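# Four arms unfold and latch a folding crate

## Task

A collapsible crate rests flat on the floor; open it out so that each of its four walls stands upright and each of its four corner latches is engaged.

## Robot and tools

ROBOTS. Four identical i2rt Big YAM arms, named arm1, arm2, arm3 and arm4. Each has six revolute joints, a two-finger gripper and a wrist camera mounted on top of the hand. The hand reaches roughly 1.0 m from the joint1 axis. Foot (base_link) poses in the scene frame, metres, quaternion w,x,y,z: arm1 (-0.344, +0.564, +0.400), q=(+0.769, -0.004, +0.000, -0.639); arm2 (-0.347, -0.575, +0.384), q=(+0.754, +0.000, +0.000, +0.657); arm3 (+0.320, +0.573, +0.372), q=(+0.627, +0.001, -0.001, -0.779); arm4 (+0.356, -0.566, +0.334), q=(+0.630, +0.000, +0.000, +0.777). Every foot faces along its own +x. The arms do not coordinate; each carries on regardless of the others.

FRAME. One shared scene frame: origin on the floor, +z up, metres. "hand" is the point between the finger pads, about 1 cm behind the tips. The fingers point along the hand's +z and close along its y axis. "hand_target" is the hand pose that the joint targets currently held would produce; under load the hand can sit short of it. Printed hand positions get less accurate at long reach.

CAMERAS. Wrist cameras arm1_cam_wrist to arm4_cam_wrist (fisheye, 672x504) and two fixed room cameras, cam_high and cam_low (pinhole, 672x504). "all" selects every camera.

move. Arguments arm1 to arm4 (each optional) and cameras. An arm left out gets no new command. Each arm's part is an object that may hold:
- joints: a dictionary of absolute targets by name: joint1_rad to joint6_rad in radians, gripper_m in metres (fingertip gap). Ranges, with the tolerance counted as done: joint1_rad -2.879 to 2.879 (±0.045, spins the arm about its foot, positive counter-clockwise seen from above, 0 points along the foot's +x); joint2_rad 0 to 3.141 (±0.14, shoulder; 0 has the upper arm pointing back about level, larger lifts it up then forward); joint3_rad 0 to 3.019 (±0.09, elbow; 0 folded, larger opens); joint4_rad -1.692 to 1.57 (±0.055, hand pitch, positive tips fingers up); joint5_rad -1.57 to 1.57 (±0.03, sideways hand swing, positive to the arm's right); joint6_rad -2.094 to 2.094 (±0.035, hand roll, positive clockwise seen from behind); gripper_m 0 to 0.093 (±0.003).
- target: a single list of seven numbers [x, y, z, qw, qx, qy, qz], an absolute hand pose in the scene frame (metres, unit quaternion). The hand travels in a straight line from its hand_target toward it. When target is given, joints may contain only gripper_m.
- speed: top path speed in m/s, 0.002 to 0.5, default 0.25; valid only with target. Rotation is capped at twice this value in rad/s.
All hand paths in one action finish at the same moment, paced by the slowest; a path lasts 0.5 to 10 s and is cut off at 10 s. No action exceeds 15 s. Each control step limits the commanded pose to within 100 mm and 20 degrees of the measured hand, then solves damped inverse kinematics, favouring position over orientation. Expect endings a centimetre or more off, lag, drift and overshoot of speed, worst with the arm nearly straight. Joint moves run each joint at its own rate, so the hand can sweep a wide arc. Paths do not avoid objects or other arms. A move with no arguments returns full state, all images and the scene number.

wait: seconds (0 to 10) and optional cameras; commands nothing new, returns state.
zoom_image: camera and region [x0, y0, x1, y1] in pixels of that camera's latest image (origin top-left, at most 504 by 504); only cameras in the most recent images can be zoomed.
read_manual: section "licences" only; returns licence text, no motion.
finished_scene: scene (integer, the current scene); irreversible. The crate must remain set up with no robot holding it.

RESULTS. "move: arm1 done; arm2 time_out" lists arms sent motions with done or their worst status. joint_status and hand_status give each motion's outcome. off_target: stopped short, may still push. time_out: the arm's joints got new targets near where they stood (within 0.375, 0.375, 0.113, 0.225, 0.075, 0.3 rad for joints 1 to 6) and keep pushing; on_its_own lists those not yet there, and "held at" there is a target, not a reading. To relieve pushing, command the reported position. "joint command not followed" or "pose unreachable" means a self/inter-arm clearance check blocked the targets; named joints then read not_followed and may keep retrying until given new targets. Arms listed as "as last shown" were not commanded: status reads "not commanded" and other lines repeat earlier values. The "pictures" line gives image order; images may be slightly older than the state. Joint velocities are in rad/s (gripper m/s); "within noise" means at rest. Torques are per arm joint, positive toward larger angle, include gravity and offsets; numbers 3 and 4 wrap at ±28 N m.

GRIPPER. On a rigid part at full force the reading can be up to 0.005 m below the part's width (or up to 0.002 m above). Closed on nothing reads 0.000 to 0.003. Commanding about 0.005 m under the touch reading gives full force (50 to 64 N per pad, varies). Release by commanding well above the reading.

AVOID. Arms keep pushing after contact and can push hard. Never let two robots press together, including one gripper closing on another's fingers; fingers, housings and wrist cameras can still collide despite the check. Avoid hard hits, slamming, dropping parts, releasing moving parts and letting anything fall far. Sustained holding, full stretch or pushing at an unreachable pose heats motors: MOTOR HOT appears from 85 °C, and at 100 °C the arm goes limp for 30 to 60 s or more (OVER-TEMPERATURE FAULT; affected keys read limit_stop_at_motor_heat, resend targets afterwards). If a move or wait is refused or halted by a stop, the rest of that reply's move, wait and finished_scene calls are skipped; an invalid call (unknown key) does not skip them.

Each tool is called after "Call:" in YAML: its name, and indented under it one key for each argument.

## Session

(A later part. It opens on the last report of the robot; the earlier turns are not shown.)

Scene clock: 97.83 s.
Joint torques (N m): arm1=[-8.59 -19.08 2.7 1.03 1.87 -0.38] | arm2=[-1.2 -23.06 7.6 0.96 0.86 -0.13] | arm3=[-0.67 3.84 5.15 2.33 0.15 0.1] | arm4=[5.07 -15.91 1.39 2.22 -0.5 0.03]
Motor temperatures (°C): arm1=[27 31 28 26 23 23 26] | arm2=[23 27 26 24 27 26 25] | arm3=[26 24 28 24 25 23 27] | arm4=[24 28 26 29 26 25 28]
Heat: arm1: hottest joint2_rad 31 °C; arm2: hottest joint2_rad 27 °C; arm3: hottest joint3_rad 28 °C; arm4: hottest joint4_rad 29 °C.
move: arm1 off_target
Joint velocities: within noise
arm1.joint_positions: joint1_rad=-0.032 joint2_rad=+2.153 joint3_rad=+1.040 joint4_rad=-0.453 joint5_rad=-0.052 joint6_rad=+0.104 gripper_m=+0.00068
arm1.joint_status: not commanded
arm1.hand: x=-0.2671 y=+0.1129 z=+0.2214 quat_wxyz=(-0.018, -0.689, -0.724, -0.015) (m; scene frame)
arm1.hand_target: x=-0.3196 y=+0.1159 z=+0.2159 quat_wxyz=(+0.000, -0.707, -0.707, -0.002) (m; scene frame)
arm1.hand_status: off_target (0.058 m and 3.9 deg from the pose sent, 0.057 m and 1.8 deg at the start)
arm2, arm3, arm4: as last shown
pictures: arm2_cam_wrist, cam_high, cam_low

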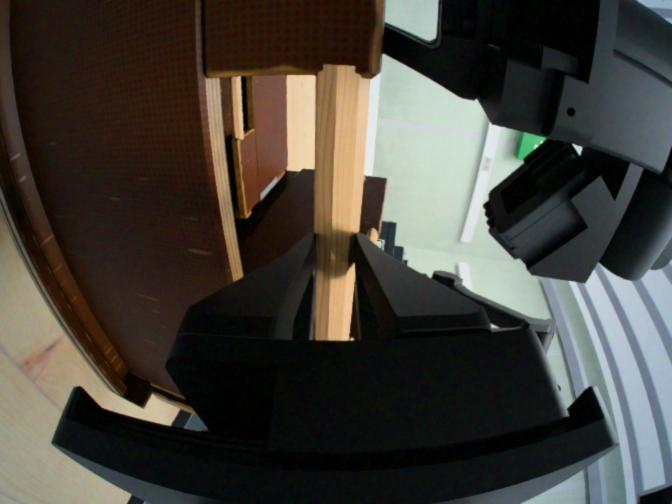

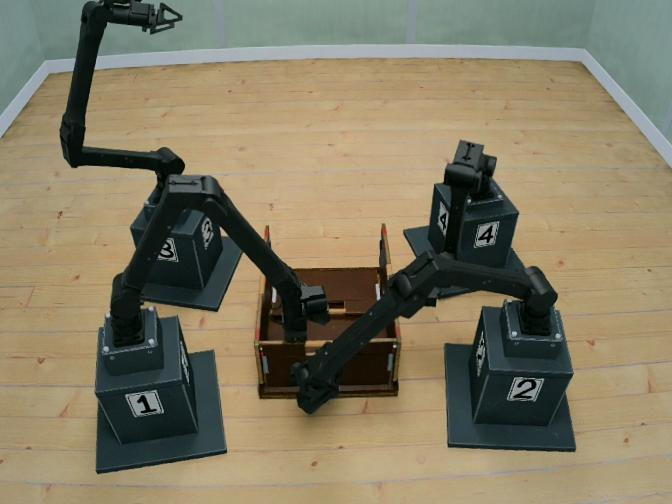

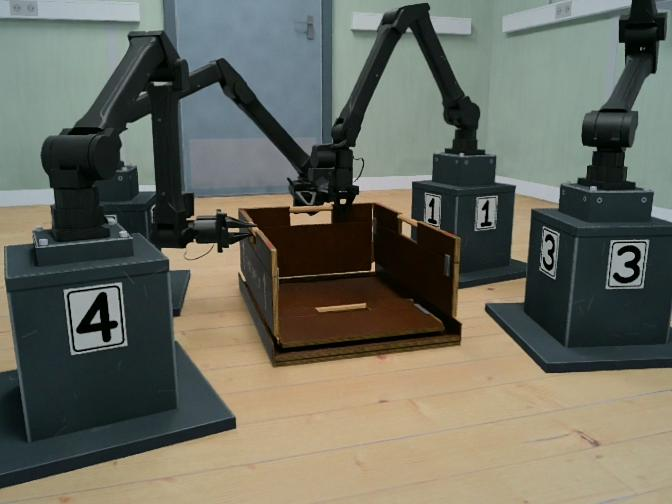

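Call:
move:
  arm1: {"target":[-0.2,0.11,0.23,0,0.707,0.707,0],"speed":0.1}

Call:
move:
  arm1: {"target":[-0.25,0.28,0.48,0,0.707,0.707,0]}
  arm2: {"joints":{"gripper_m":0.06}}

Call:
move:
  arm2: {"target":[-0.38,0.02,0.27,-0.406,0.579,-0.579,0.406],"speed":0.12}
  arm4: {"joints":{"gripper_m":0.06}}
  cameras: ["cam_high","arm1_cam_wrist"]

Call:
move:
  arm2: {"target":[-0.42,-0.15,0.5,-0.242,0.664,-0.664,0.242]}

Call:
move:
  arm4: {"target":[-0.035,-0.3,0.26,-0.643,0.766,0,0],"speed":0.12}

Call:
move:
  arm4: {"target":[0.12,-0.3,0.45,0,0.707,-0.707,0],"joints":{"gripper_m":0.0}}
  arm3: {"target":[0.15,0.15,0.42,0,0.707,0.707,0],"joints":{"gripper_m":0.05}}

Call:
move:
  arm3: {"target":[0.034,-0.012,0.11,0,0.707,0.707,0]}
  cameras: ["arm3_cam_wrist","cam_high","cam_low"]

Scene clock: 102.27 s.
Joint torques (N m): arm1=[0.03 -19.6 6.13 0.02 0.28 0.16] | arm2=[-0.97 -23 7.61 0.99 0.86 -0.13] | arm3=[-0.5 3.6 5.14 2.24 0.18 0.1] | arm4=[5.07 -15.91 1.37 2.22 -0.5 0.03]
Motor temperatures (°C): arm1=[27 31 28 26 24 23 26] | arm2=[23 27 26 24 27 26 25] | arm3=[26 24 28 24 25 23 27] | arm4=[24 28 26 29 26 25 28]
Heat: arm1: hottest joint2_rad 31 °C; arm2: hottest joint2_rad 27 °C; arm3: hottest joint3_rad 28 °C; arm4: hottest joint4_rad 29 °C.
move: arm1 off_target
Joint velocities: within noise
arm1.joint_positions: joint1_rad=+0.119 joint2_rad=+2.153 joint3_rad=+1.072 joint4_rad=-0.511 joint5_rad=-0.006 joint6_rad=+0.286 gripper_m=+0.00068
arm1.joint_status: not commanded
arm1.hand: x=-0.2068 y=+0.1230 z=+0.2265 quat_wxyz=(+0.008, -0.701, -0.713, -0.003) (m; scene frame)
arm1.hand_target: x=-0.2022 y=+0.1104 z=+0.2297 quat_wxyz=(+0.001, -0.704, -0.710, +0.001) (m; scene frame)
arm1.hand_status: off_target (0.015 m and 1.4 deg from the pose sent, 0.068 m and 3.9 deg at the start)
arm2.joint_positions: joint1_rad=+0.353 joint2_rad=+2.722 joint3_rad=+1.910 joint4_rad=-1.624 joint5_rad=+1.278 joint6_rad=+0.823 gripper_m=+0.01549
arm2.joint_status: not commanded
arm2.hand: x=-0.3044 y=+0.0116 z=+0.2497 quat_wxyz=(-0.435, +0.559, -0.530, +0.467) (m; scene frame)
arm2.hand_target: x=-0.3017 y=+0.0281 z=+0.2455 quat_wxyz=(-0.448, +0.549, -0.545, +0.448) (m; scene frame)
arm2.hand_status: not commanded
arm3.joint_positions: joint1_rad=+0.868 joint2_rad=+0.482 joint3_rad=+1.633 joint4_rad=-1.455 joint5_rad=+0.267 joint6_rad=-0.464 gripper_m=+0.09396
arm3.joint_status: not commanded
arm3.hand: x=+0.3451 y=+0.4623 z=+1.0140 quat_wxyz=(-0.385, -0.257, -0.760, +0.456) (m; scene frame)
arm3.hand_target: x=+0.3424 y=+0.4658 z=+1.0199 quat_wxyz=(-0.391, -0.257, -0.755, +0.460) (m; scene frame)
arm3.hand_status: not commanded
arm4: as last shown
pictures: none

Scene clock: 104.37 s.
Joint torques (N m): arm1=[0.91 -9.88 7.12 0.28 0.12 0.2] | arm2=[-0.97 -23.82 6.49 -0.31 0.68 -0.04] | arm3=[-0.5 4.01 5.22 2.47 0.18 0.1] | arm4=[5.07 -15.91 1.37 2.22 -0.5 0.03]
Motor temperatures (°C): arm1=[27 31 28 26 24 23 26] | arm2=[23 28 26 24 27 26 25] | arm3=[26 24 28 24 25 23 27] | arm4=[24 28 26 29 26 25 28]
Heat: arm1: hottest joint2_rad 31 °C; arm2: hottest joint2_rad 28 °C; arm3: hottest joint3_rad 28 °C; arm4: hottest joint4_rad 29 °C.
move: arm1 done; arm2 done
Joint velocities: within noise
arm1.joint_positions: joint1_rad=+0.119 joint2_rad=+1.257 joint3_rad=+0.755 joint4_rad=-1.062 joint5_rad=-0.006 joint6_rad=+0.301 gripper_m=+0.00068
arm1.joint_status: not commanded
arm1.hand: x=-0.2517 y=+0.2729 z=+0.4811 quat_wxyz=(-0.005, -0.706, -0.708, +0.003) (m; scene frame)
arm1.hand_target: x=-0.2500 y=+0.2773 z=+0.4803 quat_wxyz=(+0.000, -0.707, -0.707, +0.000) (m; scene frame)
arm1.hand_status: done (0.007 m and 0.7 deg from the pose sent, 0.301 m and 1.4 deg at the start)
arm2.joint_positions: joint1_rad=+0.345 joint2_rad=+2.728 joint3_rad=+1.929 joint4_rad=-1.579 joint5_rad=+1.285 joint6_rad=+0.806 gripper_m=+0.05989
arm2.joint_status: all done
arm2.hand: x=-0.3015 y=+0.0205 z=+0.2461 quat_wxyz=(-0.444, +0.552, -0.541, +0.454) (m; scene frame)
arm2.hand_target: x=-0.2973 y=+0.0290 z=+0.2454 quat_wxyz=(-0.447, +0.547, -0.547, +0.449) (m; scene frame)
arm2.hand_status: not commanded
arm3, arm4: as last shown
pictures: none

Scene clock: 105.80 s.
Joint torques (N m): arm1=[0.44 -9.23 6.93 0.36 0.11 0.16] | arm2=[-0.44 -27.87 4.94 -0.54 0.35 -0.04] | arm3=[-1.03 3.84 5.22 2.32 0.14 0.12] | arm4=[1.79 -15.91 1.4 2.15 -0.11 0.03]
Motor temperatures (°C): arm1=[27 31 29 26 24 23 26] | arm2=[23 28 26 24 27 26 25] | arm3=[26 24 28 24 25 23 27] | arm4=[24 28 26 29 26 25 28]
Heat: arm1: hottest joint2_rad 31 °C; arm2: hottest joint2_rad 28 °C; arm3: hottest joint3_rad 28 °C; arm4: hottest joint4_rad 29 °C.
move: arm2 off_target; arm4 done
Joint velocities: within noise
arm1, arm3: as last shown
arm2.joint_positions: joint1_rad=+0.463 joint2_rad=+2.682 joint3_rad=+1.923 joint4_rad=-1.571 joint5_rad=+1.107 joint6_rad=+0.780 gripper_m=+0.05989
arm2.joint_status: not commanded
arm2.hand: x=-0.3797 y=+0.0090 z=+0.2490 quat_wxyz=(-0.403, +0.584, -0.566, +0.419) (m; scene frame)
arm2.hand_target: x=-0.3811 y=+0.0194 z=+0.2689 quat_wxyz=(-0.407, +0.580, -0.577, +0.406) (m; scene frame)
arm2.hand_status: off_target (0.024 m and 2.2 deg from the pose sent, 0.082 m and 8.8 deg at the start)
arm4.joint_positions: joint1_rad=+0.959 joint2_rad=+2.512 joint3_rad=+0.932 joint4_rad=+1.542 joint5_rad=+1.154 joint6_rad=-1.522 gripper_m=+0.05996
arm4.joint_status: all done
arm4.hand: x=-0.0495 y=-0.2194 z=+0.2455 quat_wxyz=(-0.702, +0.712, -0.001, -0.009) (m; scene frame)
arm4.hand_target: x=-0.0459 y=-0.2195 z=+0.2424 quat_wxyz=(-0.702, +0.712, +0.004, -0.004) (m; scene frame)
arm4.hand_status: not commanded
pictures: arm1_cam_wrist, cam_high

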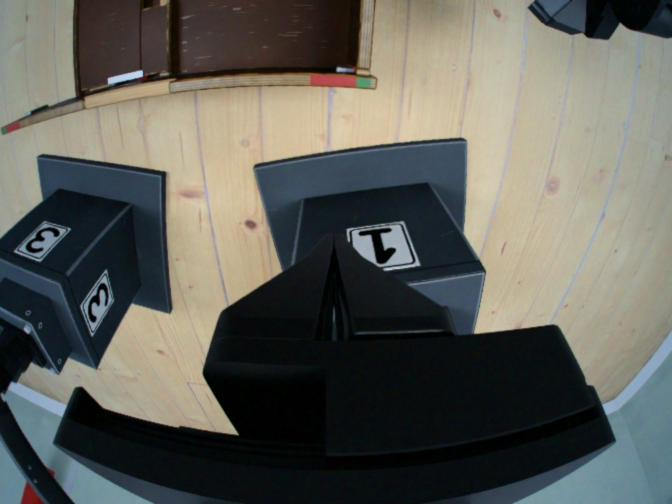

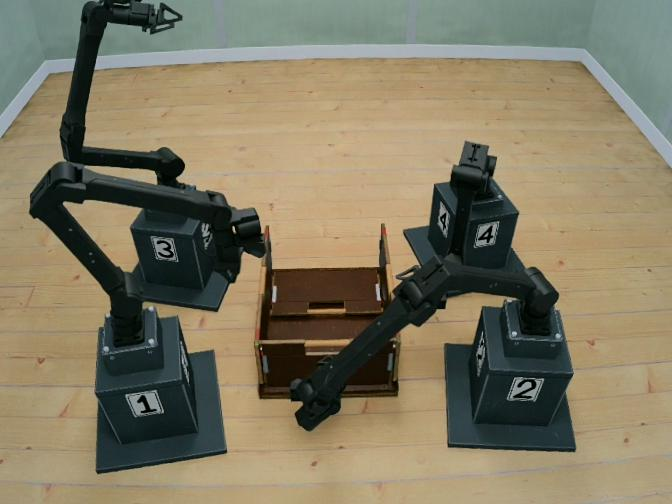

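Scene clock: 107.77 s.
Joint torques (N m): arm1=[0.56 -9.47 7.15 0.29 0.13 0.17] | arm2=[0.73 -17.08 6.37 -0.54 0.3 -0.07] | arm3=[-0.97 4.07 5.18 2.36 0.16 0.1] | arm4=[1.49 -15.97 1.4 2.15 -0.11 0.03]
Motor temperatures (°C): arm1=[27 31 29 26 23 23 26] | arm2=[23 28 26 24 27 26 25] | arm3=[26 24 28 24 25 23 27] | arm4=[24 28 26 29 26 25 28]
Heat: arm1: hottest joint2_rad 31 °C; arm2: hottest joint2_rad 28 °C; arm3: hottest joint3_rad 28 °C; arm4: hottest joint4_rad 29 °C.
move: arm2 done
Joint velocities: within noise
arm1, arm3: as last shown
arm2.joint_positions: joint1_rad=+0.543 joint2_rad=+1.739 joint3_rad=+1.252 joint4_rad=-1.409 joint5_rad=+0.634 joint6_rad=+0.524 gripper_m=+0.05989
arm2.joint_status: not commanded
arm2.hand: x=-0.4183 y=-0.1470 z=+0.4954 quat_wxyz=(-0.244, +0.661, -0.667, +0.243) (m; scene frame)
arm2.hand_target: x=-0.4227 y=-0.1480 z=+0.5013 quat_wxyz=(-0.244, +0.666, -0.663, +0.240) (m; scene frame)
arm2.hand_status: done (0.006 m and 0.6 deg from the pose sent, 0.300 m and 31.1 deg at the start)
arm4.joint_positions: joint1_rad=+0.955 joint2_rad=+2.512 joint3_rad=+0.932 joint4_rad=+1.542 joint5_rad=+1.154 joint6_rad=-1.522 gripper_m=+0.05996
arm4.joint_status: not commanded
arm4.hand: x=-0.0479 y=-0.2176 z=+0.2455 quat_wxyz=(-0.702, +0.712, -0.002, -0.008) (m; scene frame)
arm4.hand_target: x=-0.0443 y=-0.2176 z=+0.2424 quat_wxyz=(-0.702, +0.712, +0.002, -0.002) (m; scene frame)
arm4.hand_status: not commanded
pictures: none

Scene clock: 110.17 s.
Joint torques (N m): arm1=[0.79 -9.23 7.06 0.31 0.11 0.16] | arm2=[0.79 -17.03 6.37 -0.54 0.29 -0.07] | arm3=[-0.73 4.31 5.29 2.36 0.18 0.11] | arm4=[2.2 -15.44 1.94 0.7 0.13 0.41]
Motor temperatures (°C): arm1=[27 31 29 26 23 23 26] | arm2=[23 28 26 24 27 26 25] | arm3=[26 24 28 24 25 23 27] | arm4=[24 28 26 29 26 25 28]
Heat: arm1: hottest joint2_rad 31 °C; arm2: hottest joint2_rad 28 °C; arm3: hottest joint3_rad 28 °C; arm4: hottest joint4_rad 29 °C.
move: arm4 done
Joint velocities: within noise
arm1, arm2, arm3: as last shown
arm2.joint_positions: joint1_rad=+0.543 joint2_rad=+1.739 joint3_rad=+1.252 joint4_rad=-1.409 joint5_rad=+0.634 joint6_rad=+0.522 gripper_m=+0.05989
arm2.hand_target: x=-0.4228 y=-0.1479 z=+0.5013 quat_wxyz=(-0.243, +0.667, -0.662, +0.240) (m; scene frame)
arm4.joint_positions: joint1_rad=+1.122 joint2_rad=+2.262 joint3_rad=+0.760 joint4_rad=+0.874 joint5_rad=+1.280 joint6_rad=-0.976 gripper_m=+0.05996
arm4.joint_status: not commanded
arm4.hand: x=-0.0338 y=-0.2982 z=+0.2597 quat_wxyz=(-0.645, +0.764, +0.003, +0.005) (m; scene frame)
arm4.hand_target: x=-0.0350 y=-0.3001 z=+0.2606 quat_wxyz=(-0.643, +0.766, +0.001, -0.001) (m; scene frame)
arm4.hand_status: done (0.002 m and 0.7 deg from the pose sent, 0.085 m and 9.1 deg at the start)
pictures: none

Scene clock: 115.07 s.
Joint torques (N m): arm1=[0.38 -9.58 7.04 0.39 0.11 0.2] | arm2=[0.79 -17.03 6.37 -0.53 0.3 -0.07] | arm3=[0.32 -11.11 9.24 0.17 0.2 0.17] | arm4=[1.38 -9.23 12.64 -0.57 -0.12 0.28]
Motor temperatures (°C): arm1=[27 30 29 26 23 23 26] | arm2=[23 28 26 24 27 26 25] | arm3=[26 24 29 24 25 23 27] | arm4=[24 28 27 29 26 25 27]
Heat: arm1: hottest joint2_rad 30 °C; arm2: hottest joint2_rad 28 °C; arm3: hottest joint3_rad 29 °C; arm4: hottest joint4_rad 29 °C.
move: arm3 off_target; arm4 off_target
Joint velocities: within noise
arm1, arm2: as last shown
arm3.joint_positions: joint1_rad=-0.184 joint2_rad=+1.665 joint3_rad=+1.079 joint4_rad=-1.024 joint5_rad=-0.004 joint6_rad=-0.378 gripper_m=+0.05013
arm3.joint_status: all done
arm3.hand: x=+0.1519 y=+0.1739 z=+0.4132 quat_wxyz=(+0.005, -0.715, -0.699, -0.020) (m; scene frame)
arm3.hand_target: x=+0.1497 y=+0.1543 z=+0.4182 quat_wxyz=(+0.002, -0.713, -0.701, -0.008) (m; scene frame)
arm3.hand_status: off_target (0.025 m and 2.7 deg from the pose sent, 0.699 m and 88.0 deg at the start; pose on its path clipped on 24 of 147 steps)
arm4.joint_positions: joint1_rad=+0.525 joint2_rad=+1.347 joint3_rad=+0.891 joint4_rad=-1.152 joint5_rad=-0.013 joint6_rad=+0.714 gripper_m=+0.00050
arm4.joint_status: all done
arm4.hand: x=+0.1287 y=-0.3166 z=+0.4331 quat_wxyz=(+0.008, +0.713, -0.700, +0.018) (m; scene frame)
arm4.hand_target: x=+0.1189 y=-0.3034 z=+0.4499 quat_wxyz=(+0.008, +0.706, -0.708, -0.002) (m; scene frame)
arm4.hand_status: off_target (0.025 m and 2.5 deg from the pose sent, 0.245 m and 114.9 deg at the start)
pictures: none

Scene clock: 117.57 s.
Joint torques (N m): arm1=[0.73 -10.34 7.1 0.24 0.13 0.16] | arm2=[0.79 -17.03 6.37 -0.54 0.3 -0.07] | arm3=[-1.67 -17.96 7.75 -0.2 0.17 -0.02] | arm4=[1.32 -9.23 12.64 -0.57 -0.12 0.28]
Motor temperatures (°C): arm1=[27 30 29 26 23 23 26] | arm2=[23 28 26 24 27 26 25] | arm3=[26 25 29 24 25 23 27] | arm4=[24 28 27 29 26 25 27]
Heat: arm1: hottest joint2_rad 30 °C; arm2: hottest joint2_rad 28 °C; arm3: hottest joint3_rad 29 °C; arm4: hottest joint4_rad 29 °C.
move: arm3 off_target
Joint velocities: within noise
arm1, arm2: as last shown
arm3.joint_positions: joint1_rad=-0.230 joint2_rad=+2.584 joint3_rad=+1.776 joint4_rad=-0.754 joint5_rad=-0.001 joint6_rad=-0.447 gripper_m=+0.05013
arm3.joint_status: not commanded
arm3.hand: x=+0.0430 y=-0.0084 z=+0.1198 quat_wxyz=(-0.003, -0.707, -0.708, +0.003) (m; scene frame)
arm3.hand_target: x=+0.0345 y=-0.0093 z=+0.1092 quat_wxyz=(-0.001, -0.707, -0.707, +0.000) (m; scene frame)
arm3.hand_status: off_target (0.014 m and 0.5 deg from the pose sent, 0.375 m and 2.7 deg at the start)
arm4.joint_positions: joint1_rad=+0.524 joint2_rad=+1.347 joint3_rad=+0.891 joint4_rad=-1.152 joint5_rad=-0.013 joint6_rad=+0.714 gripper_m=+0.00050
arm4.joint_status: not commanded
arm4.hand: x=+0.1291 y=-0.3162 z=+0.4331 quat_wxyz=(+0.008, +0.713, -0.701, +0.018) (m; scene frame)
arm4.hand_target: x=+0.1193 y=-0.3030 z=+0.4499 quat_wxyz=(+0.008, +0.705, -0.709, -0.002) (m; scene frame)
arm4.hand_status: not commanded
pictures: arm3_cam_wrist, cam_high, cam_low

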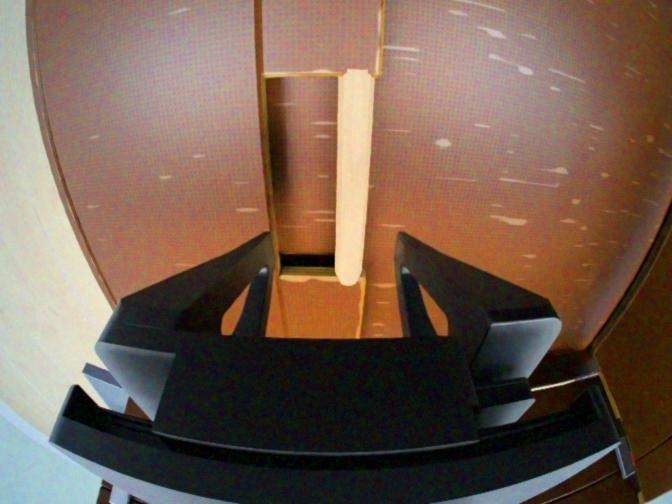

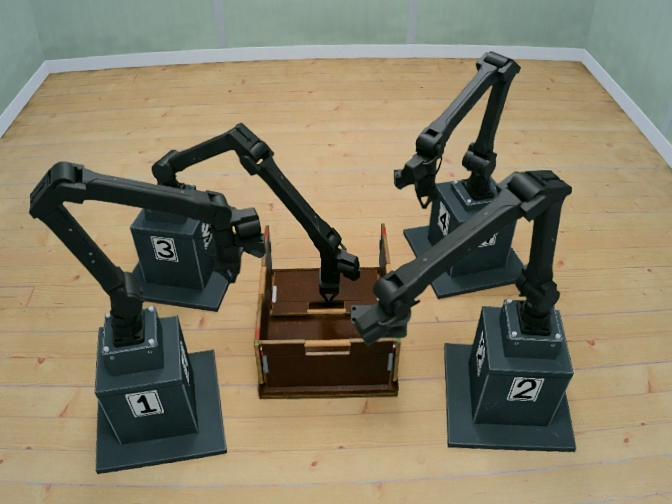

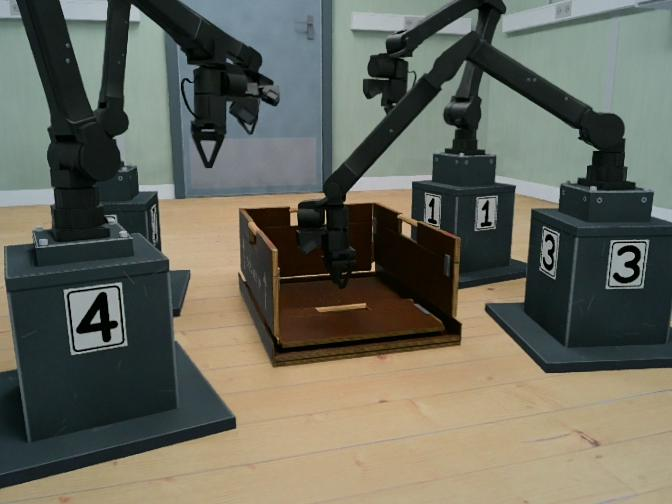

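Call:
move:
  arm3: {"target":[0.024,-0.008,0.031,0,0.707,0.707,0],"speed":0.1}
  cameras: ["arm3_cam_wrist"]

Scene clock: 125.27 s.
Joint torques (N m): arm1=[0.79 -9.82 6.98 0.09 0.1 0.18] | arm2=[0.73 -17.03 6.38 -0.54 0.3 -0.07] | arm3=[-1.85 -18.55 7.24 0.65 0.21 -0.02] | arm4=[1.32 -9.23 12.63 -0.58 -0.12 0.28]
Motor temperatures (°C): arm1=[27 30 29 26 23 23 26] | arm2=[23 28 26 24 27 26 25] | arm3=[26 25 29 23 25 23 27] | arm4=[24 28 28 29 26 25 27]
Heat: arm1: hottest joint2_rad 30 °C; arm2: hottest joint2_rad 28 °C; arm3: hottest joint3_rad 29 °C; arm4: hottest joint4_rad 29 °C.
move: arm3 off_target
Joint velocities: within noise
arm1, arm2, arm4: as last shown
arm3.joint_positions: joint1_rad=-0.244 joint2_rad=+2.754 joint3_rad=+1.895 joint4_rad=-0.719 joint5_rad=-0.001 joint6_rad=-0.462 gripper_m=+0.05013
arm3.joint_status: not commanded
arm3.hand: x=+0.0348 y=-0.0053 z=+0.0441 quat_wxyz=(+0.000, -0.706, -0.708, -0.005) (m; scene frame)
arm3.hand_target: x=+0.0247 y=-0.0063 z=+0.0314 quat_wxyz=(+0.000, -0.707, -0.707, +0.000) (m; scene frame)
arm3.hand_status: off_target (0.017 m and 0.6 deg from the pose sent, 0.091 m and 0.5 deg at the start)
pictures: arm3_cam_wrist

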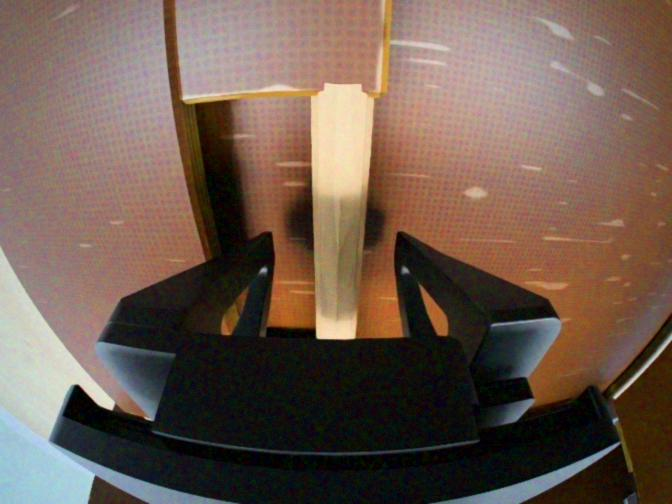

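Good.

Call:
move:
  arm3: {"joints":{"gripper_m":0.008}}

Call:
move:
  arm3: {"target":[0.038,-0.009,0.098,-0.123,0.696,0.696,-0.123],"speed":0.1}

Call:
move:
  arm3: {"target":[0.073,-0.010,0.160,-0.242,0.664,0.664,-0.242],"speed":0.1}
  cameras: ["arm3_cam_wrist","cam_high"]

Scene clock: 127.10 s.
Joint torques (N m): arm1=[0.97 -10.05 7.02 0.12 0.11 0.15] | arm2=[0.73 -17.08 6.38 -0.54 0.29 -0.07] | arm3=[-1.49 -18.43 7.27 0.51 0 -0.03] | arm4=[1.26 -9.23 12.64 -0.57 -0.12 0.28]
Motor temperatures (°C): arm1=[27 30 29 26 23 23 26] | arm2=[23 28 26 24 27 26 25] | arm3=[26 25 29 23 25 23 27] | arm4=[24 28 28 29 26 25 27]
Heat: arm1: hottest joint2_rad 30 °C; arm2: hottest joint2_rad 28 °C; arm3: hottest joint3_rad 29 °C; arm4: hottest joint4_rad 29 °C.
move: arm3 off_target
Joint velocities: within noise
arm1, arm2, arm4: as last shown
arm3.joint_positions: joint1_rad=-0.245 joint2_rad=+2.754 joint3_rad=+1.897 joint4_rad=-0.719 joint5_rad=+0.002 joint6_rad=-0.462 gripper_m=+0.01648
arm3.joint_status: gripper_m off_target (ended at +0.01651, target +0.00800)
arm3.hand: x=+0.0330 y=-0.0053 z=+0.0445 quat_wxyz=(+0.001, -0.707, -0.708, -0.003) (m; scene frame)
arm3.hand_target: x=+0.0254 y=-0.0069 z=+0.0317 quat_wxyz=(-0.001, -0.707, -0.707, +0.000) (m; scene frame)
arm3.hand_status: not commanded
pictures: none

Scene clock: 129.47 s.
Joint torques (N m): arm1=[0.67 -9.88 7.02 0.24 0.12 0.18] | arm2=[0.73 -17.03 6.37 -0.53 0.29 -0.07] | arm3=[0.38 -21.54 3.36 1.25 1.37 0.05] | arm4=[1.32 -9.29 12.64 -0.58 -0.12 0.28]
Motor temperatures (°C): arm1=[27 30 30 26 23 23 26] | arm2=[23 28 26 24 27 26 25] | arm3=[26 26 29 23 26 23 27] | arm4=[24 28 29 29 26 25 27]
Heat: arm1: hottest joint2_rad 30 °C; arm2: hottest joint2_rad 28 °C; arm3: hottest joint3_rad 29 °C; arm4: hottest joint3_rad 29 °C.
move: arm3 off_target
Joint velocities: within noise
arm1.joint_positions: joint1_rad=+0.119 joint2_rad=+1.257 joint3_rad=+0.755 joint4_rad=-1.062 joint5_rad=-0.006 joint6_rad=+0.301 gripper_m=+0.00068
arm1.joint_status: not commanded
arm1.hand: x=-0.2517 y=+0.2729 z=+0.4811 quat_wxyz=(-0.005, -0.706, -0.708, +0.003) (m; scene frame)
arm1.hand_target: x=-0.2500 y=+0.2773 z=+0.4803 quat_wxyz=(+0.000, -0.707, -0.707, +0.000) (m; scene frame)
arm1.hand_status: not commanded
arm2, arm4: as last shown
arm3.joint_positions: joint1_rad=-0.159 joint2_rad=+2.621 joint3_rad=+1.700 joint4_rad=-0.540 joint5_rad=+0.293 joint6_rad=-0.382 gripper_m=+0.01641
arm3.joint_status: not commanded
arm3.hand: x=+0.0388 y=-0.0053 z=+0.0876 quat_wxyz=(+0.111, -0.702, -0.696, +0.107) (m; scene frame)
arm3.hand_target: x=+0.0407 y=-0.0107 z=+0.0977 quat_wxyz=(+0.120, -0.695, -0.698, +0.123) (m; scene frame)
arm3.hand_status: off_target (0.011 m and 2.4 deg from the pose sent, 0.054 m and 20.3 deg at the start)
pictures: none

Scene clock: 131.83 s.
Joint torques (N m): arm1=[0.44 -9.29 6.91 0.24 0.12 0.19] | arm2=[0.73 -17.03 6.39 -0.53 0.3 -0.07] | arm3=[0.38 -20.95 3.3 1.28 1.44 0.03] | arm4=[1.32 -9.23 12.63 -0.58 -0.12 0.28]
Motor temperatures (°C): arm1=[27 30 30 26 23 23 26] | arm2=[23 28 26 24 27 26 25] | arm3=[26 26 29 23 26 23 27] | arm4=[24 28 29 29 26 25 27]
Heat: arm1: hottest joint2_rad 30 °C; arm2: hottest joint2_rad 28 °C; arm3: hottest joint3_rad 29 °C; arm4: hottest joint3_rad 29 °C.
move: arm3 off_target
Joint velocities: within noise
arm1, arm2, arm4: as last shown
arm3.joint_positions: joint1_rad=-0.035 joint2_rad=+2.512 joint3_rad=+1.553 joint4_rad=-0.437 joint5_rad=+0.657 joint6_rad=-0.290 gripper_m=+0.01633
arm3.joint_status: not commanded
arm3.hand: x=+0.0627 y=-0.0048 z=+0.1482 quat_wxyz=(+0.238, -0.674, -0.661, +0.229) (m; scene frame)
arm3.hand_target: x=+0.0687 y=-0.0095 z=+0.1594 quat_wxyz=(+0.243, -0.665, -0.663, +0.243) (m; scene frame)
arm3.hand_status: off_target (0.016 m and 2.0 deg from the pose sent, 0.080 m and 22.3 deg at the start)
pictures: arm3_cam_wrist, cam_high

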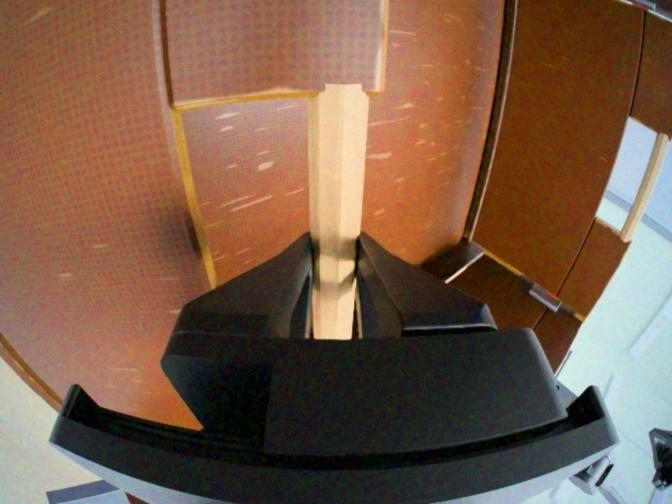

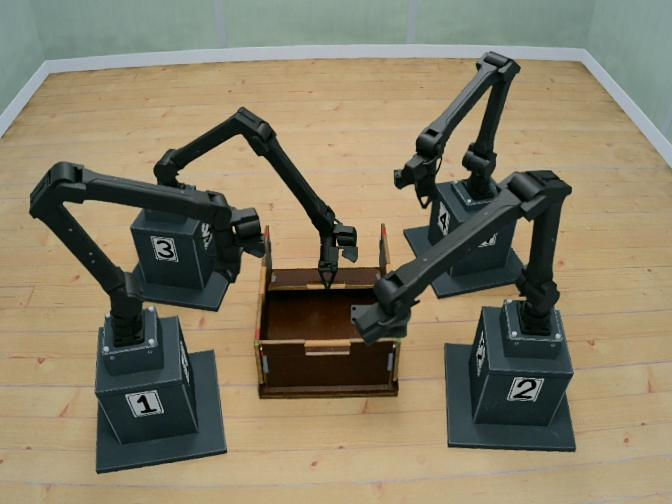

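Call:
move:
  arm3: {"target":[0.126,-0.012,0.214,-0.343,0.618,0.618,-0.343],"speed":0.1}
  arm4: {"target":[0.08,-0.12,0.42,0,0.707,-0.707,0],"speed":0.15}

Call:
move:
  arm3: {"target":[0.181,-0.013,0.242,-0.406,0.579,0.579,-0.406],"speed":0.08}

Call:
move:
  arm3: {"target":[0.218,-0.014,0.242,-0.43,0.561,0.561,-0.43],"speed":0.06}

Call:
move:
  arm3: {"target":[0.248,-0.014,0.240,-0.45,0.545,0.545,-0.45],"speed":0.06}
  cameras: ["arm3_cam_wrist","cam_high","arm4_cam_wrist"]

Scene clock: 135.40 s.
Joint torques (N m): arm1=[0.67 -9.64 7.08 0.23 0.14 0.17] | arm2=[0.73 -17.08 6.38 -0.54 0.3 -0.07] | arm3=[1.85 -20.13 3.78 0.36 1.14 0.03] | arm4=[1.38 -14.39 12.85 -0.51 0.01 -0.1]
Motor temperatures (°C): arm1=[27 30 30 26 23 23 26] | arm2=[23 28 26 24 27 26 25] | arm3=[26 26 29 23 26 23 27] | arm4=[24 28 29 29 26 25 27]
Heat: arm1: hottest joint2_rad 30 °C; arm2: hottest joint2_rad 28 °C; arm3: hottest joint3_rad 29 °C; arm4: hottest joint3_rad 29 °C.
move: arm3 off_target; arm4 off_target
Joint velocities: within noise
arm1: as last shown
arm2.joint_positions: joint1_rad=+0.543 joint2_rad=+1.739 joint3_rad=+1.252 joint4_rad=-1.409 joint5_rad=+0.634 joint6_rad=+0.522 gripper_m=+0.05989
arm2.joint_status: not commanded
arm2.hand: x=-0.4183 y=-0.1470 z=+0.4954 quat_wxyz=(-0.244, +0.661, -0.667, +0.243) (m; scene frame)
arm2.hand_target: x=-0.4228 y=-0.1479 z=+0.5013 quat_wxyz=(-0.243, +0.667, -0.662, +0.240) (m; scene frame)
arm2.hand_status: not commanded
arm3.joint_positions: joint1_rad=+0.103 joint2_rad=+2.470 joint3_rad=+1.503 joint4_rad=-0.478 joint5_rad=+1.000 joint6_rad=-0.145 gripper_m=+0.01626
arm3.joint_status: not commanded
arm3.hand: x=+0.1076 y=-0.0043 z=+0.2024 quat_wxyz=(+0.345, -0.631, -0.609, +0.335) (m; scene frame)
arm3.hand_target: x=+0.1244 y=-0.0129 z=+0.2138 quat_wxyz=(+0.344, -0.618, -0.618, +0.344) (m; scene frame)
arm3.hand_status: off_target (0.023 m and 2.1 deg from the pose sent, 0.092 m and 19.5 deg at the start)
arm4.joint_positions: joint1_rad=+0.352 joint2_rad=+1.775 joint3_rad=+1.343 joint4_rad=-1.152 joint5_rad=-0.004 joint6_rad=+0.576 gripper_m=+0.00050
arm4.joint_status: not commanded
arm4.hand: x=+0.0857 y=-0.1351 z=+0.4141 quat_wxyz=(+0.004, +0.701, -0.713, +0.006) (m; scene frame)
arm4.hand_target: x=+0.0805 y=-0.1203 z=+0.4185 quat_wxyz=(+0.001, +0.705, -0.709, +0.000) (m; scene frame)
arm4.hand_status: off_target (0.017 m and 1.2 deg from the pose sent, 0.203 m and 2.5 deg at the start)
pictures: none

Scene clock: 137.60 s.
Joint torques (N m): arm1=[0.73 -9.35 6.99 0.21 0.11 0.18] | arm2=[0.79 -17.08 6.38 -0.55 0.29 -0.07] | arm3=[1.96 -18.26 6.11 -1.06 0.93 0.12] | arm4=[1.26 -14.39 12.85 -0.53 0.01 -0.1]
Motor temperatures (°C): arm1=[27 30 30 26 23 23 26] | arm2=[23 28 26 24 27 26 25] | arm3=[26 26 29 23 26 23 27] | arm4=[24 28 29 29 26 25 27]
Heat: arm1: hottest joint2_rad 30 °C; arm2: hottest joint2_rad 28 °C; arm3: hottest joint3_rad 29 °C; arm4: hottest joint3_rad 29 °C.
move: arm3 off_target
Joint velocities: within noise
arm1, arm2, arm4: as last shown
arm3.joint_positions: joint1_rad=+0.227 joint2_rad=+2.478 joint3_rad=+1.536 joint4_rad=-0.718 joint5_rad=+1.220 joint6_rad=+0.115 gripper_m=+0.01625
arm3.joint_status: not commanded
arm3.hand: x=+0.1636 y=-0.0033 z=+0.2391 quat_wxyz=(+0.405, -0.592, -0.568, +0.404) (m; scene frame)
arm3.hand_target: x=+0.1800 y=-0.0143 z=+0.2425 quat_wxyz=(+0.404, -0.580, -0.577, +0.409) (m; scene frame)
arm3.hand_status: off_target (0.020 m and 1.9 deg from the pose sent, 0.084 m and 12.8 deg at the start)
arm4.hand_target: x=+0.0805 y=-0.1203 z=+0.4185 quat_wxyz=(+0.001, +0.705, -0.709, -0.001) (m; scene frame)
pictures: none

Scene clock: 139.43 s.
Joint torques (N m): arm1=[0.15 -9.47 7.02 0.35 0.11 0.19] | arm2=[0.79 -16.97 6.37 -0.54 0.29 -0.07] | arm3=[3.19 -17.55 6.22 -1.31 0.25 0.09] | arm4=[1.26 -14.39 12.85 -0.53 0.01 -0.1]
Motor temperatures (°C): arm1=[27 30 30 26 23 23 26] | arm2=[23 28 26 24 27 26 25] | arm3=[26 26 29 23 26 23 27] | arm4=[24 28 29 29 26 25 27]
Heat: arm1: hottest joint2_rad 30 °C; arm2: hottest joint2_rad 28 °C; arm3: hottest joint3_rad 29 °C; arm4: hottest joint3_rad 29 °C.
move: arm3 off_target
Joint velocities: within noise
arm1, arm2, arm4: as last shown
arm3.joint_positions: joint1_rad=+0.279 joint2_rad=+2.547 joint3_rad=+1.644 joint4_rad=-1.044 joint5_rad=+1.310 joint6_rad=+0.404 gripper_m=+0.01627
arm3.joint_status: not commanded
arm3.hand: x=+0.1885 y=-0.0024 z=+0.2470 quat_wxyz=(+0.439, -0.571, -0.543, +0.431) (m; scene frame)
arm3.hand_target: x=+0.2170 y=-0.0127 z=+0.2431 quat_wxyz=(+0.432, -0.558, -0.561, +0.433) (m; scene frame)
arm3.hand_status: off_target (0.032 m and 2.6 deg from the pose sent, 0.056 m and 5.5 deg at the start)
pictures: none

Scene clock: 141.27 s.
Joint torques (N m): arm1=[0.44 -9.76 7.02 0.24 0.14 0.17] | arm2=[0.79 -17.08 6.37 -0.54 0.3 -0.07] | arm3=[4.37 -18.14 6.87 -1.37 -0.11 0.05] | arm4=[1.26 -14.39 12.85 -0.53 0.01 -0.1]
Motor temperatures (°C): arm1=[27 30 30 26 23 23 26] | arm2=[23 28 26 24 27 26 25] | arm3=[26 27 29 23 26 23 28] | arm4=[24 28 29 29 26 25 27]
Heat: arm1: hottest joint2_rad 30 °C; arm2: hottest joint2_rad 28 °C; arm3: hottest joint3_rad 29 °C; arm4: hottest joint3_rad 29 °C.
move: arm3 off_target
Joint velocities: within noise
arm1, arm2, arm4: as last shown
arm3.joint_positions: joint1_rad=+0.321 joint2_rad=+2.627 joint3_rad=+1.768 joint4_rad=-1.406 joint5_rad=+1.342 joint6_rad=+0.724 gripper_m=+0.01629
arm3.joint_status: not commanded
arm3.hand: x=+0.2107 y=-0.0031 z=+0.2528 quat_wxyz=(+0.460, -0.558, -0.526, +0.448) (m; scene frame)
arm3.hand_target: x=+0.2473 y=-0.0129 z=+0.2419 quat_wxyz=(+0.448, -0.545, -0.546, +0.452) (m; scene frame)
arm3.hand_status: off_target (0.041 m and 2.9 deg from the pose sent, 0.061 m and 3.9 deg at the start)
pictures: arm3_cam_wrist, arm4_cam_wrist, cam_high

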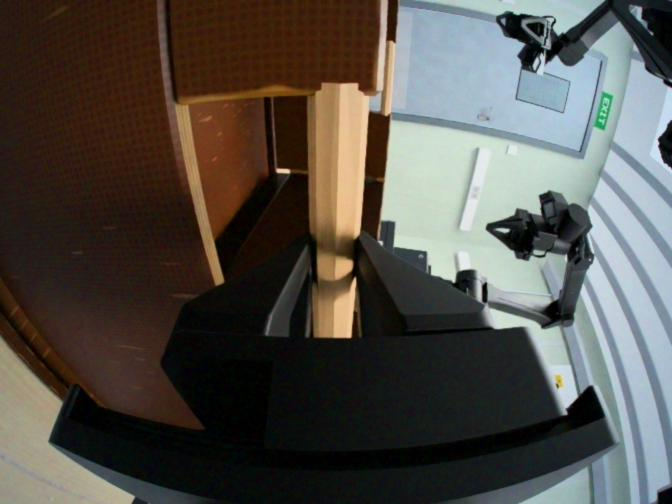

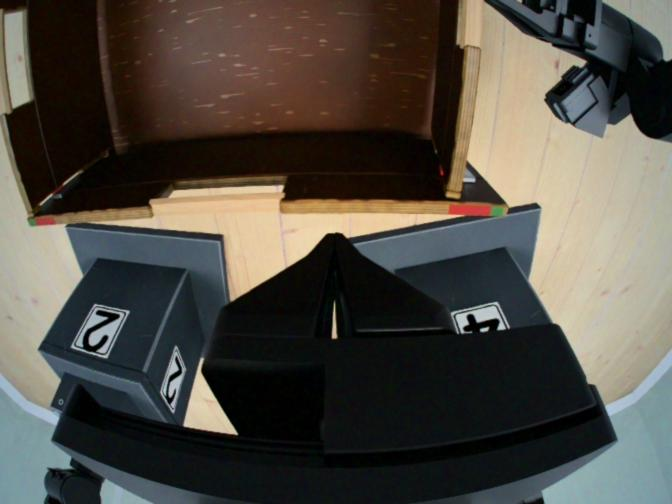

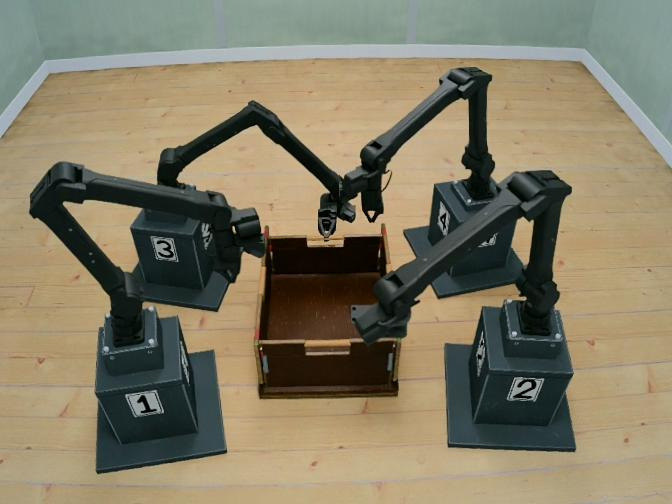

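Call:
move:
  arm4: {"target":[0.08,-0.09,0.215,0,0.707,-0.707,0],"speed":0.15}

Call:
move:
  arm4: {"target":[0.15,-0.105,0.215,0,0.707,-0.707,0],"speed":0.08}

Call:
move:
  arm4: {"target":[0.20,-0.128,0.225,0,0.707,-0.707,0],"speed":0.06}

Call:
move:
  arm4: {"target":[0.245,-0.128,0.225,0,0.707,-0.707,0],"speed":0.04}
  cameras: ["cam_high","arm4_cam_wrist"]

Scene clock: 145.37 s.
Joint torques (N m): arm1=[1.08 -9.64 7.01 0.27 0.12 0.2] | arm2=[0.79 -16.97 6.38 -0.54 0.3 -0.07] | arm3=[4.66 -17.44 6.99 -1.26 -0.11 0.09] | arm4=[1.2 -17.14 7.82 0.42 0.03 -0.11]
Motor temperatures (°C): arm1=[27 30 30 26 23 23 26] | arm2=[23 28 26 24 27 26 25] | arm3=[26 27 29 23 26 23 28] | arm4=[24 28 29 29 26 25 27]
Heat: arm1: hottest joint2_rad 30 °C; arm2: hottest joint2_rad 28 °C; arm3: hottest joint3_rad 29 °C; arm4: hottest joint3_rad 29 °C.
move: arm4 off_target
Joint velocities: within noise
arm1, arm2: as last shown
arm3.joint_positions: joint1_rad=+0.321 joint2_rad=+2.628 joint3_rad=+1.768 joint4_rad=-1.406 joint5_rad=+1.342 joint6_rad=+0.725 gripper_m=+0.01629
arm3.joint_status: not commanded
arm3.hand: x=+0.2106 y=-0.0027 z=+0.2519 quat_wxyz=(+0.460, -0.558, -0.526, +0.448) (m; scene frame)
arm3.hand_target: x=+0.2472 y=-0.0125 z=+0.2411 quat_wxyz=(+0.448, -0.545, -0.546, +0.452) (m; scene frame)
arm3.hand_status: not commanded
arm4.joint_positions: joint1_rad=+0.326 joint2_rad=+2.137 joint3_rad=+1.322 joint4_rad=-0.759 joint5_rad=-0.001 joint6_rad=+0.542 gripper_m=+0.00050
arm4.joint_status: not commanded
arm4.hand: x=+0.0800 y=-0.0984 z=+0.2219 quat_wxyz=(+0.001, +0.704, -0.710, +0.002) (m; scene frame)
arm4.hand_target: x=+0.0814 y=-0.0922 z=+0.2152 quat_wxyz=(+0.000, +0.707, -0.707, +0.000) (m; scene frame)
arm4.hand_status: off_target (0.011 m and 0.6 deg from the pose sent, 0.204 m and 1.2 deg at the start)
pictures: none

Scene clock: 147.00 s.
Joint torques (N m): arm1=[0.85 -9.88 7.06 0.31 0.14 0.18] | arm2=[0.73 -17.03 6.37 -0.54 0.3 -0.07] | arm3=[4.6 -16.97 6.95 -1.36 -0.11 0.06] | arm4=[1.26 -18.26 5.46 0.36 -0.08 -0.11]
Motor temperatures (°C): arm1=[27 30 30 26 23 23 26] | arm2=[23 28 26 24 27 26 25] | arm3=[26 27 29 23 26 23 28] | arm4=[24 28 29 29 26 25 27]
Heat: arm1: hottest joint2_rad 30 °C; arm2: hottest joint2_rad 28 °C; arm3: hottest joint3_rad 29 °C; arm4: hottest joint3_rad 29 °C.
move: arm4 done
Joint velocities: within noise
arm1, arm2, arm3: as last shown
arm4.joint_positions: joint1_rad=+0.220 joint2_rad=+2.087 joint3_rad=+1.195 joint4_rad=-0.684 joint5_rad=-0.001 joint6_rad=+0.441 gripper_m=+0.00050
arm4.joint_status: not commanded
arm4.hand: x=+0.1463 y=-0.1056 z=+0.2155 quat_wxyz=(+0.002, +0.702, -0.712, +0.002) (m; scene frame)
arm4.hand_target: x=+0.1492 y=-0.1059 z=+0.2157 quat_wxyz=(+0.001, +0.707, -0.708, +0.000) (m; scene frame)
arm4.hand_status: done (0.004 m and 0.8 deg from the pose sent, 0.071 m and 0.6 deg at the start)
pictures: none

Scene clock: 148.57 s.
Joint torques (N m): arm1=[0.85 -9.47 7.2 0.31 0.11 0.15] | arm2=[0.79 -17.03 6.35 -0.54 0.3 -0.07] | arm3=[4.19 -17.79 6.82 -1.01 -0.11 0.05] | arm4=[0.15 -16.44 4.81 0.14 0.08 -0.13]
Motor temperatures (°C): arm1=[27 30 30 26 23 23 26] | arm2=[23 28 26 24 27 26 25] | arm3=[26 27 29 23 26 23 28] | arm4=[24 28 29 29 26 25 27]
Heat: arm1: hottest joint2_rad 30 °C; arm2: hottest joint2_rad 28 °C; arm3: hottest joint3_rad 29 °C; arm4: hottest joint3_rad 29 °C.
move: arm4 off_target
Joint velocities: within noise
arm1.joint_positions: joint1_rad=+0.119 joint2_rad=+1.257 joint3_rad=+0.755 joint4_rad=-1.062 joint5_rad=-0.006 joint6_rad=+0.301 gripper_m=+0.00068
arm1.joint_status: not commanded
arm1.hand: x=-0.2517 y=+0.2729 z=+0.4811 quat_wxyz=(-0.005, -0.706, -0.708, +0.003) (m; scene frame)
arm1.hand_target: x=-0.2500 y=+0.2773 z=+0.4803 quat_wxyz=(+0.000, -0.707, -0.707, +0.000) (m; scene frame)
arm1.hand_status: not commanded
arm2: as last shown
arm3.joint_positions: joint1_rad=+0.324 joint2_rad=+2.628 joint3_rad=+1.768 joint4_rad=-1.413 joint5_rad=+1.342 joint6_rad=+0.728 gripper_m=+0.01629
arm3.joint_status: not commanded
arm3.hand: x=+0.2123 y=-0.0025 z=+0.2524 quat_wxyz=(+0.460, -0.557, -0.527, +0.448) (m; scene frame)
arm3.hand_target: x=+0.2466 y=-0.0124 z=+0.2411 quat_wxyz=(+0.449, -0.545, -0.546, +0.451) (m; scene frame)
arm3.hand_status: not commanded
arm4.joint_positions: joint1_rad=+0.166 joint2_rad=+1.998 joint3_rad=+1.072 joint4_rad=-0.635 joint5_rad=-0.007 joint6_rad=+0.366 gripper_m=+0.00050
arm4.joint_status: not commanded
arm4.hand: x=+0.1826 y=-0.1267 z=+0.2282 quat_wxyz=(+0.001, +0.710, -0.704, -0.006) (m; scene frame)
arm4.hand_target: x=+0.1945 y=-0.1295 z=+0.2255 quat_wxyz=(+0.001, +0.711, -0.703, -0.001) (m; scene frame)
arm4.hand_status: off_target (0.018 m and 0.8 deg from the pose sent, 0.059 m and 0.8 deg at the start)
pictures: none

Scene clock: 150.50 s.
Joint torques (N m): arm1=[0.79 -9.23 7.04 0.18 0.07 0.18] | arm2=[0.79 -17.03 6.38 -0.54 0.3 -0.07] | arm3=[0.67 -17.32 6.87 0.31 0.04 -0.25] | arm4=[-2.43 -15.15 4.59 0.02 0.92 -0.35]
Motor temperatures (°C): arm1=[27 30 30 26 23 23 26] | arm2=[23 28 26 24 27 26 25] | arm3=[26 27 29 23 26 23 28] | arm4=[24 28 29 29 26 25 27]
Heat: arm1: hottest joint2_rad 30 °C; arm2: hottest joint2_rad 28 °C; arm3: hottest joint3_rad 29 °C; arm4: hottest joint3_rad 29 °C.
move: arm4 off_target
Joint velocities: within noise
arm1, arm2: as last shown
arm3.joint_positions: joint1_rad=+0.371 joint2_rad=+2.627 joint3_rad=+1.768 joint4_rad=-1.455 joint5_rad=+1.338 joint6_rad=+0.759 gripper_m=+0.01629
arm3.joint_status: not commanded
arm3.hand: x=+0.2394 y=-0.0033 z=+0.2559 quat_wxyz=(+0.455, -0.543, -0.540, +0.454) (m; scene frame)
arm3.hand_target: x=+0.2490 y=-0.0124 z=+0.2425 quat_wxyz=(+0.449, -0.543, -0.548, +0.451) (m; scene frame)
arm3.hand_status: not commanded
arm4.joint_positions: joint1_rad=+0.099 joint2_rad=+1.966 joint3_rad=+1.030 joint4_rad=-0.612 joint5_rad=-0.032 joint6_rad=+0.292 gripper_m=+0.00049
arm4.joint_status: not commanded
arm4.hand: x=+0.2115 y=-0.1266 z=+0.2331 quat_wxyz=(+0.009, +0.712, -0.702, -0.018) (m; scene frame)
arm4.hand_target: x=+0.2431 y=-0.1293 z=+0.2256 quat_wxyz=(+0.002, +0.707, -0.707, +0.000) (m; scene frame)
arm4.hand_status: off_target (0.034 m and 2.4 deg from the pose sent, 0.062 m and 0.8 deg at the start)
pictures: arm4_cam_wrist, cam_high

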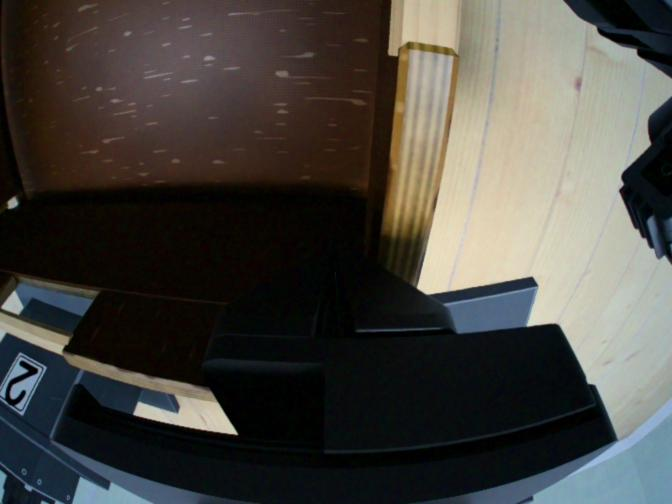

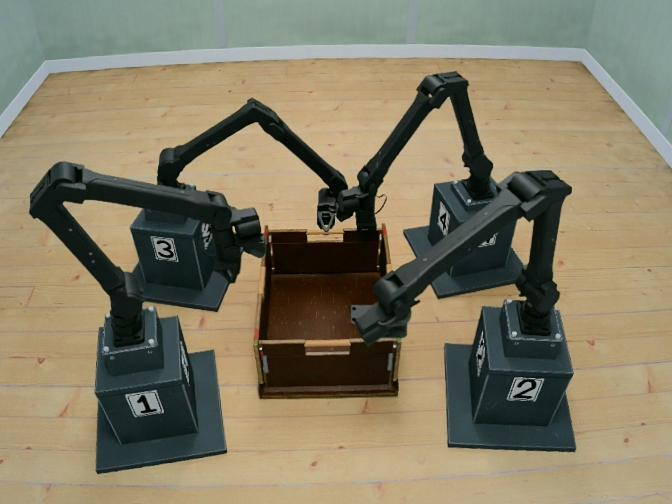

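Call:
move:
  arm4: {"target":[0.275,-0.128,0.225,0,0.707,-0.707,0],"speed":0.04}

Call:
move:
  arm4: {"target":[0.305,-0.128,0.225,0,0.707,-0.707,0],"speed":0.03}
  cameras: ["cam_high"]

Call:
zoom_image:
  camera: "cam_high"
  region: [240, 210, 420, 320]

Scene clock: 153.00 s.
Joint torques (N m): arm1=[0.62 -9.47 6.98 0.39 0.07 0.15] | arm2=[0.79 -16.97 6.37 -0.55 0.29 -0.07] | arm3=[-1.44 -16.85 6.89 0.68 0.33 -0.35] | arm4=[-3.84 -14.8 4.33 0.2 1.21 -0.44]
Motor temperatures (°C): arm1=[27 29 30 26 23 23 26] | arm2=[23 28 26 24 27 26 25] | arm3=[26 28 29 23 26 23 28] | arm4=[24 28 29 29 27 25 27]
Heat: arm1: hottest joint3_rad 30 °C; arm2: hottest joint2_rad 28 °C; arm3: hottest joint3_rad 29 °C; arm4: hottest joint3_rad 29 °C.
move: arm4 off_target
Joint velocities: within noise
arm1: as last shown
arm2.joint_positions: joint1_rad=+0.543 joint2_rad=+1.739 joint3_rad=+1.252 joint4_rad=-1.409 joint5_rad=+0.634 joint6_rad=+0.522 gripper_m=+0.05989
arm2.joint_status: not commanded
arm2.hand: x=-0.4183 y=-0.1470 z=+0.4954 quat_wxyz=(-0.244, +0.661, -0.667, +0.243) (m; scene frame)
arm2.hand_target: x=-0.4228 y=-0.1479 z=+0.5013 quat_wxyz=(-0.243, +0.667, -0.662, +0.240) (m; scene frame)
arm2.hand_status: not commanded
arm3.joint_positions: joint1_rad=+0.404 joint2_rad=+2.624 joint3_rad=+1.768 joint4_rad=-1.466 joint5_rad=+1.321 joint6_rad=+0.763 gripper_m=+0.01629
arm3.joint_status: not commanded
arm3.hand: x=+0.2583 y=-0.0034 z=+0.2564 quat_wxyz=(+0.449, -0.539, -0.549, +0.454) (m; scene frame)
arm3.hand_target: x=+0.2529 y=-0.0118 z=+0.2413 quat_wxyz=(+0.448, -0.543, -0.550, +0.449) (m; scene frame)
arm3.hand_status: not commanded
arm4.joint_positions: joint1_rad=+0.054 joint2_rad=+1.953 joint3_rad=+1.012 joint4_rad=-0.606 joint5_rad=-0.039 joint6_rad=+0.239 gripper_m=+0.00048
arm4.joint_status: not commanded
arm4.hand: x=+0.2314 y=-0.1266 z=+0.2343 quat_wxyz=(+0.011, +0.715, -0.699, -0.020) (m; scene frame)
arm4.hand_target: x=+0.2719 y=-0.1298 z=+0.2257 quat_wxyz=(+0.001, +0.707, -0.707, +0.000) (m; scene frame)
arm4.hand_status: off_target (0.045 m and 3.0 deg from the pose sent, 0.064 m and 2.4 deg at the start)
pictures: none

Scene clock: 154.60 s.
Joint torques (N m): arm1=[0.32 -10.05 7.09 0.25 0.14 0.2] | arm2=[0.73 -17.03 6.37 -0.55 0.3 -0.07] | arm3=[-1.55 -17.44 6.83 0.81 0.35 -0.32] | arm4=[-7.36 -14.92 3.81 -0.2 2.09 -0.63]
Motor temperatures (°C): arm1=[27 29 30 26 23 23 26] | arm2=[23 28 26 24 27 26 25] | arm3=[26 27 29 23 26 23 28] | arm4=[24 28 29 29 27 25 27]
Heat: arm1: hottest joint3_rad 30 °C; arm2: hottest joint2_rad 28 °C; arm3: hottest joint3_rad 29 °C; arm4: hottest joint3_rad 29 °C.
move: arm4 off_target
Joint velocities: within noise
arm1, arm2, arm3: as last shown
arm4.joint_positions: joint1_rad=+0.043 joint2_rad=+1.946 joint3_rad=+0.998 joint4_rad=-0.583 joint5_rad=-0.069 joint6_rad=+0.199 gripper_m=+0.00048
arm4.joint_status: not commanded
arm4.hand: x=+0.2313 y=-0.1268 z=+0.2349 quat_wxyz=(+0.018, +0.725, -0.687, -0.035) (m; scene frame)
arm4.hand_target: x=+0.2969 y=-0.1312 z=+0.2259 quat_wxyz=(+0.002, +0.707, -0.707, -0.003) (m; scene frame)
arm4.hand_status: off_target (0.074 m and 5.5 deg from the pose sent, 0.074 m and 3.0 deg at the start)
pictures: cam_high

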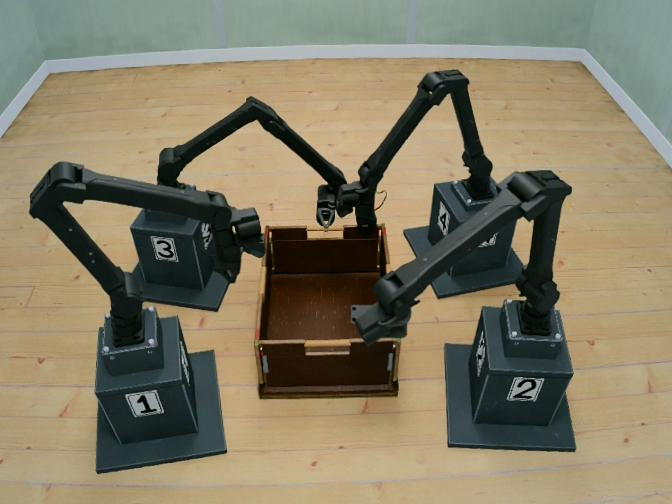

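Scaled by 2.800 from the camera's 672x504 image, which has a finer 960x720 frame.

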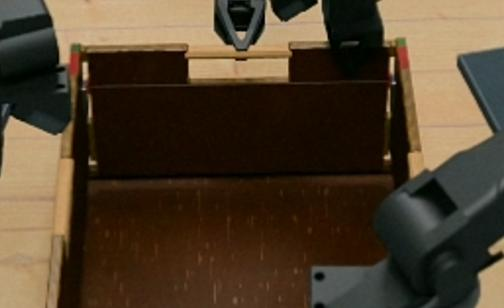

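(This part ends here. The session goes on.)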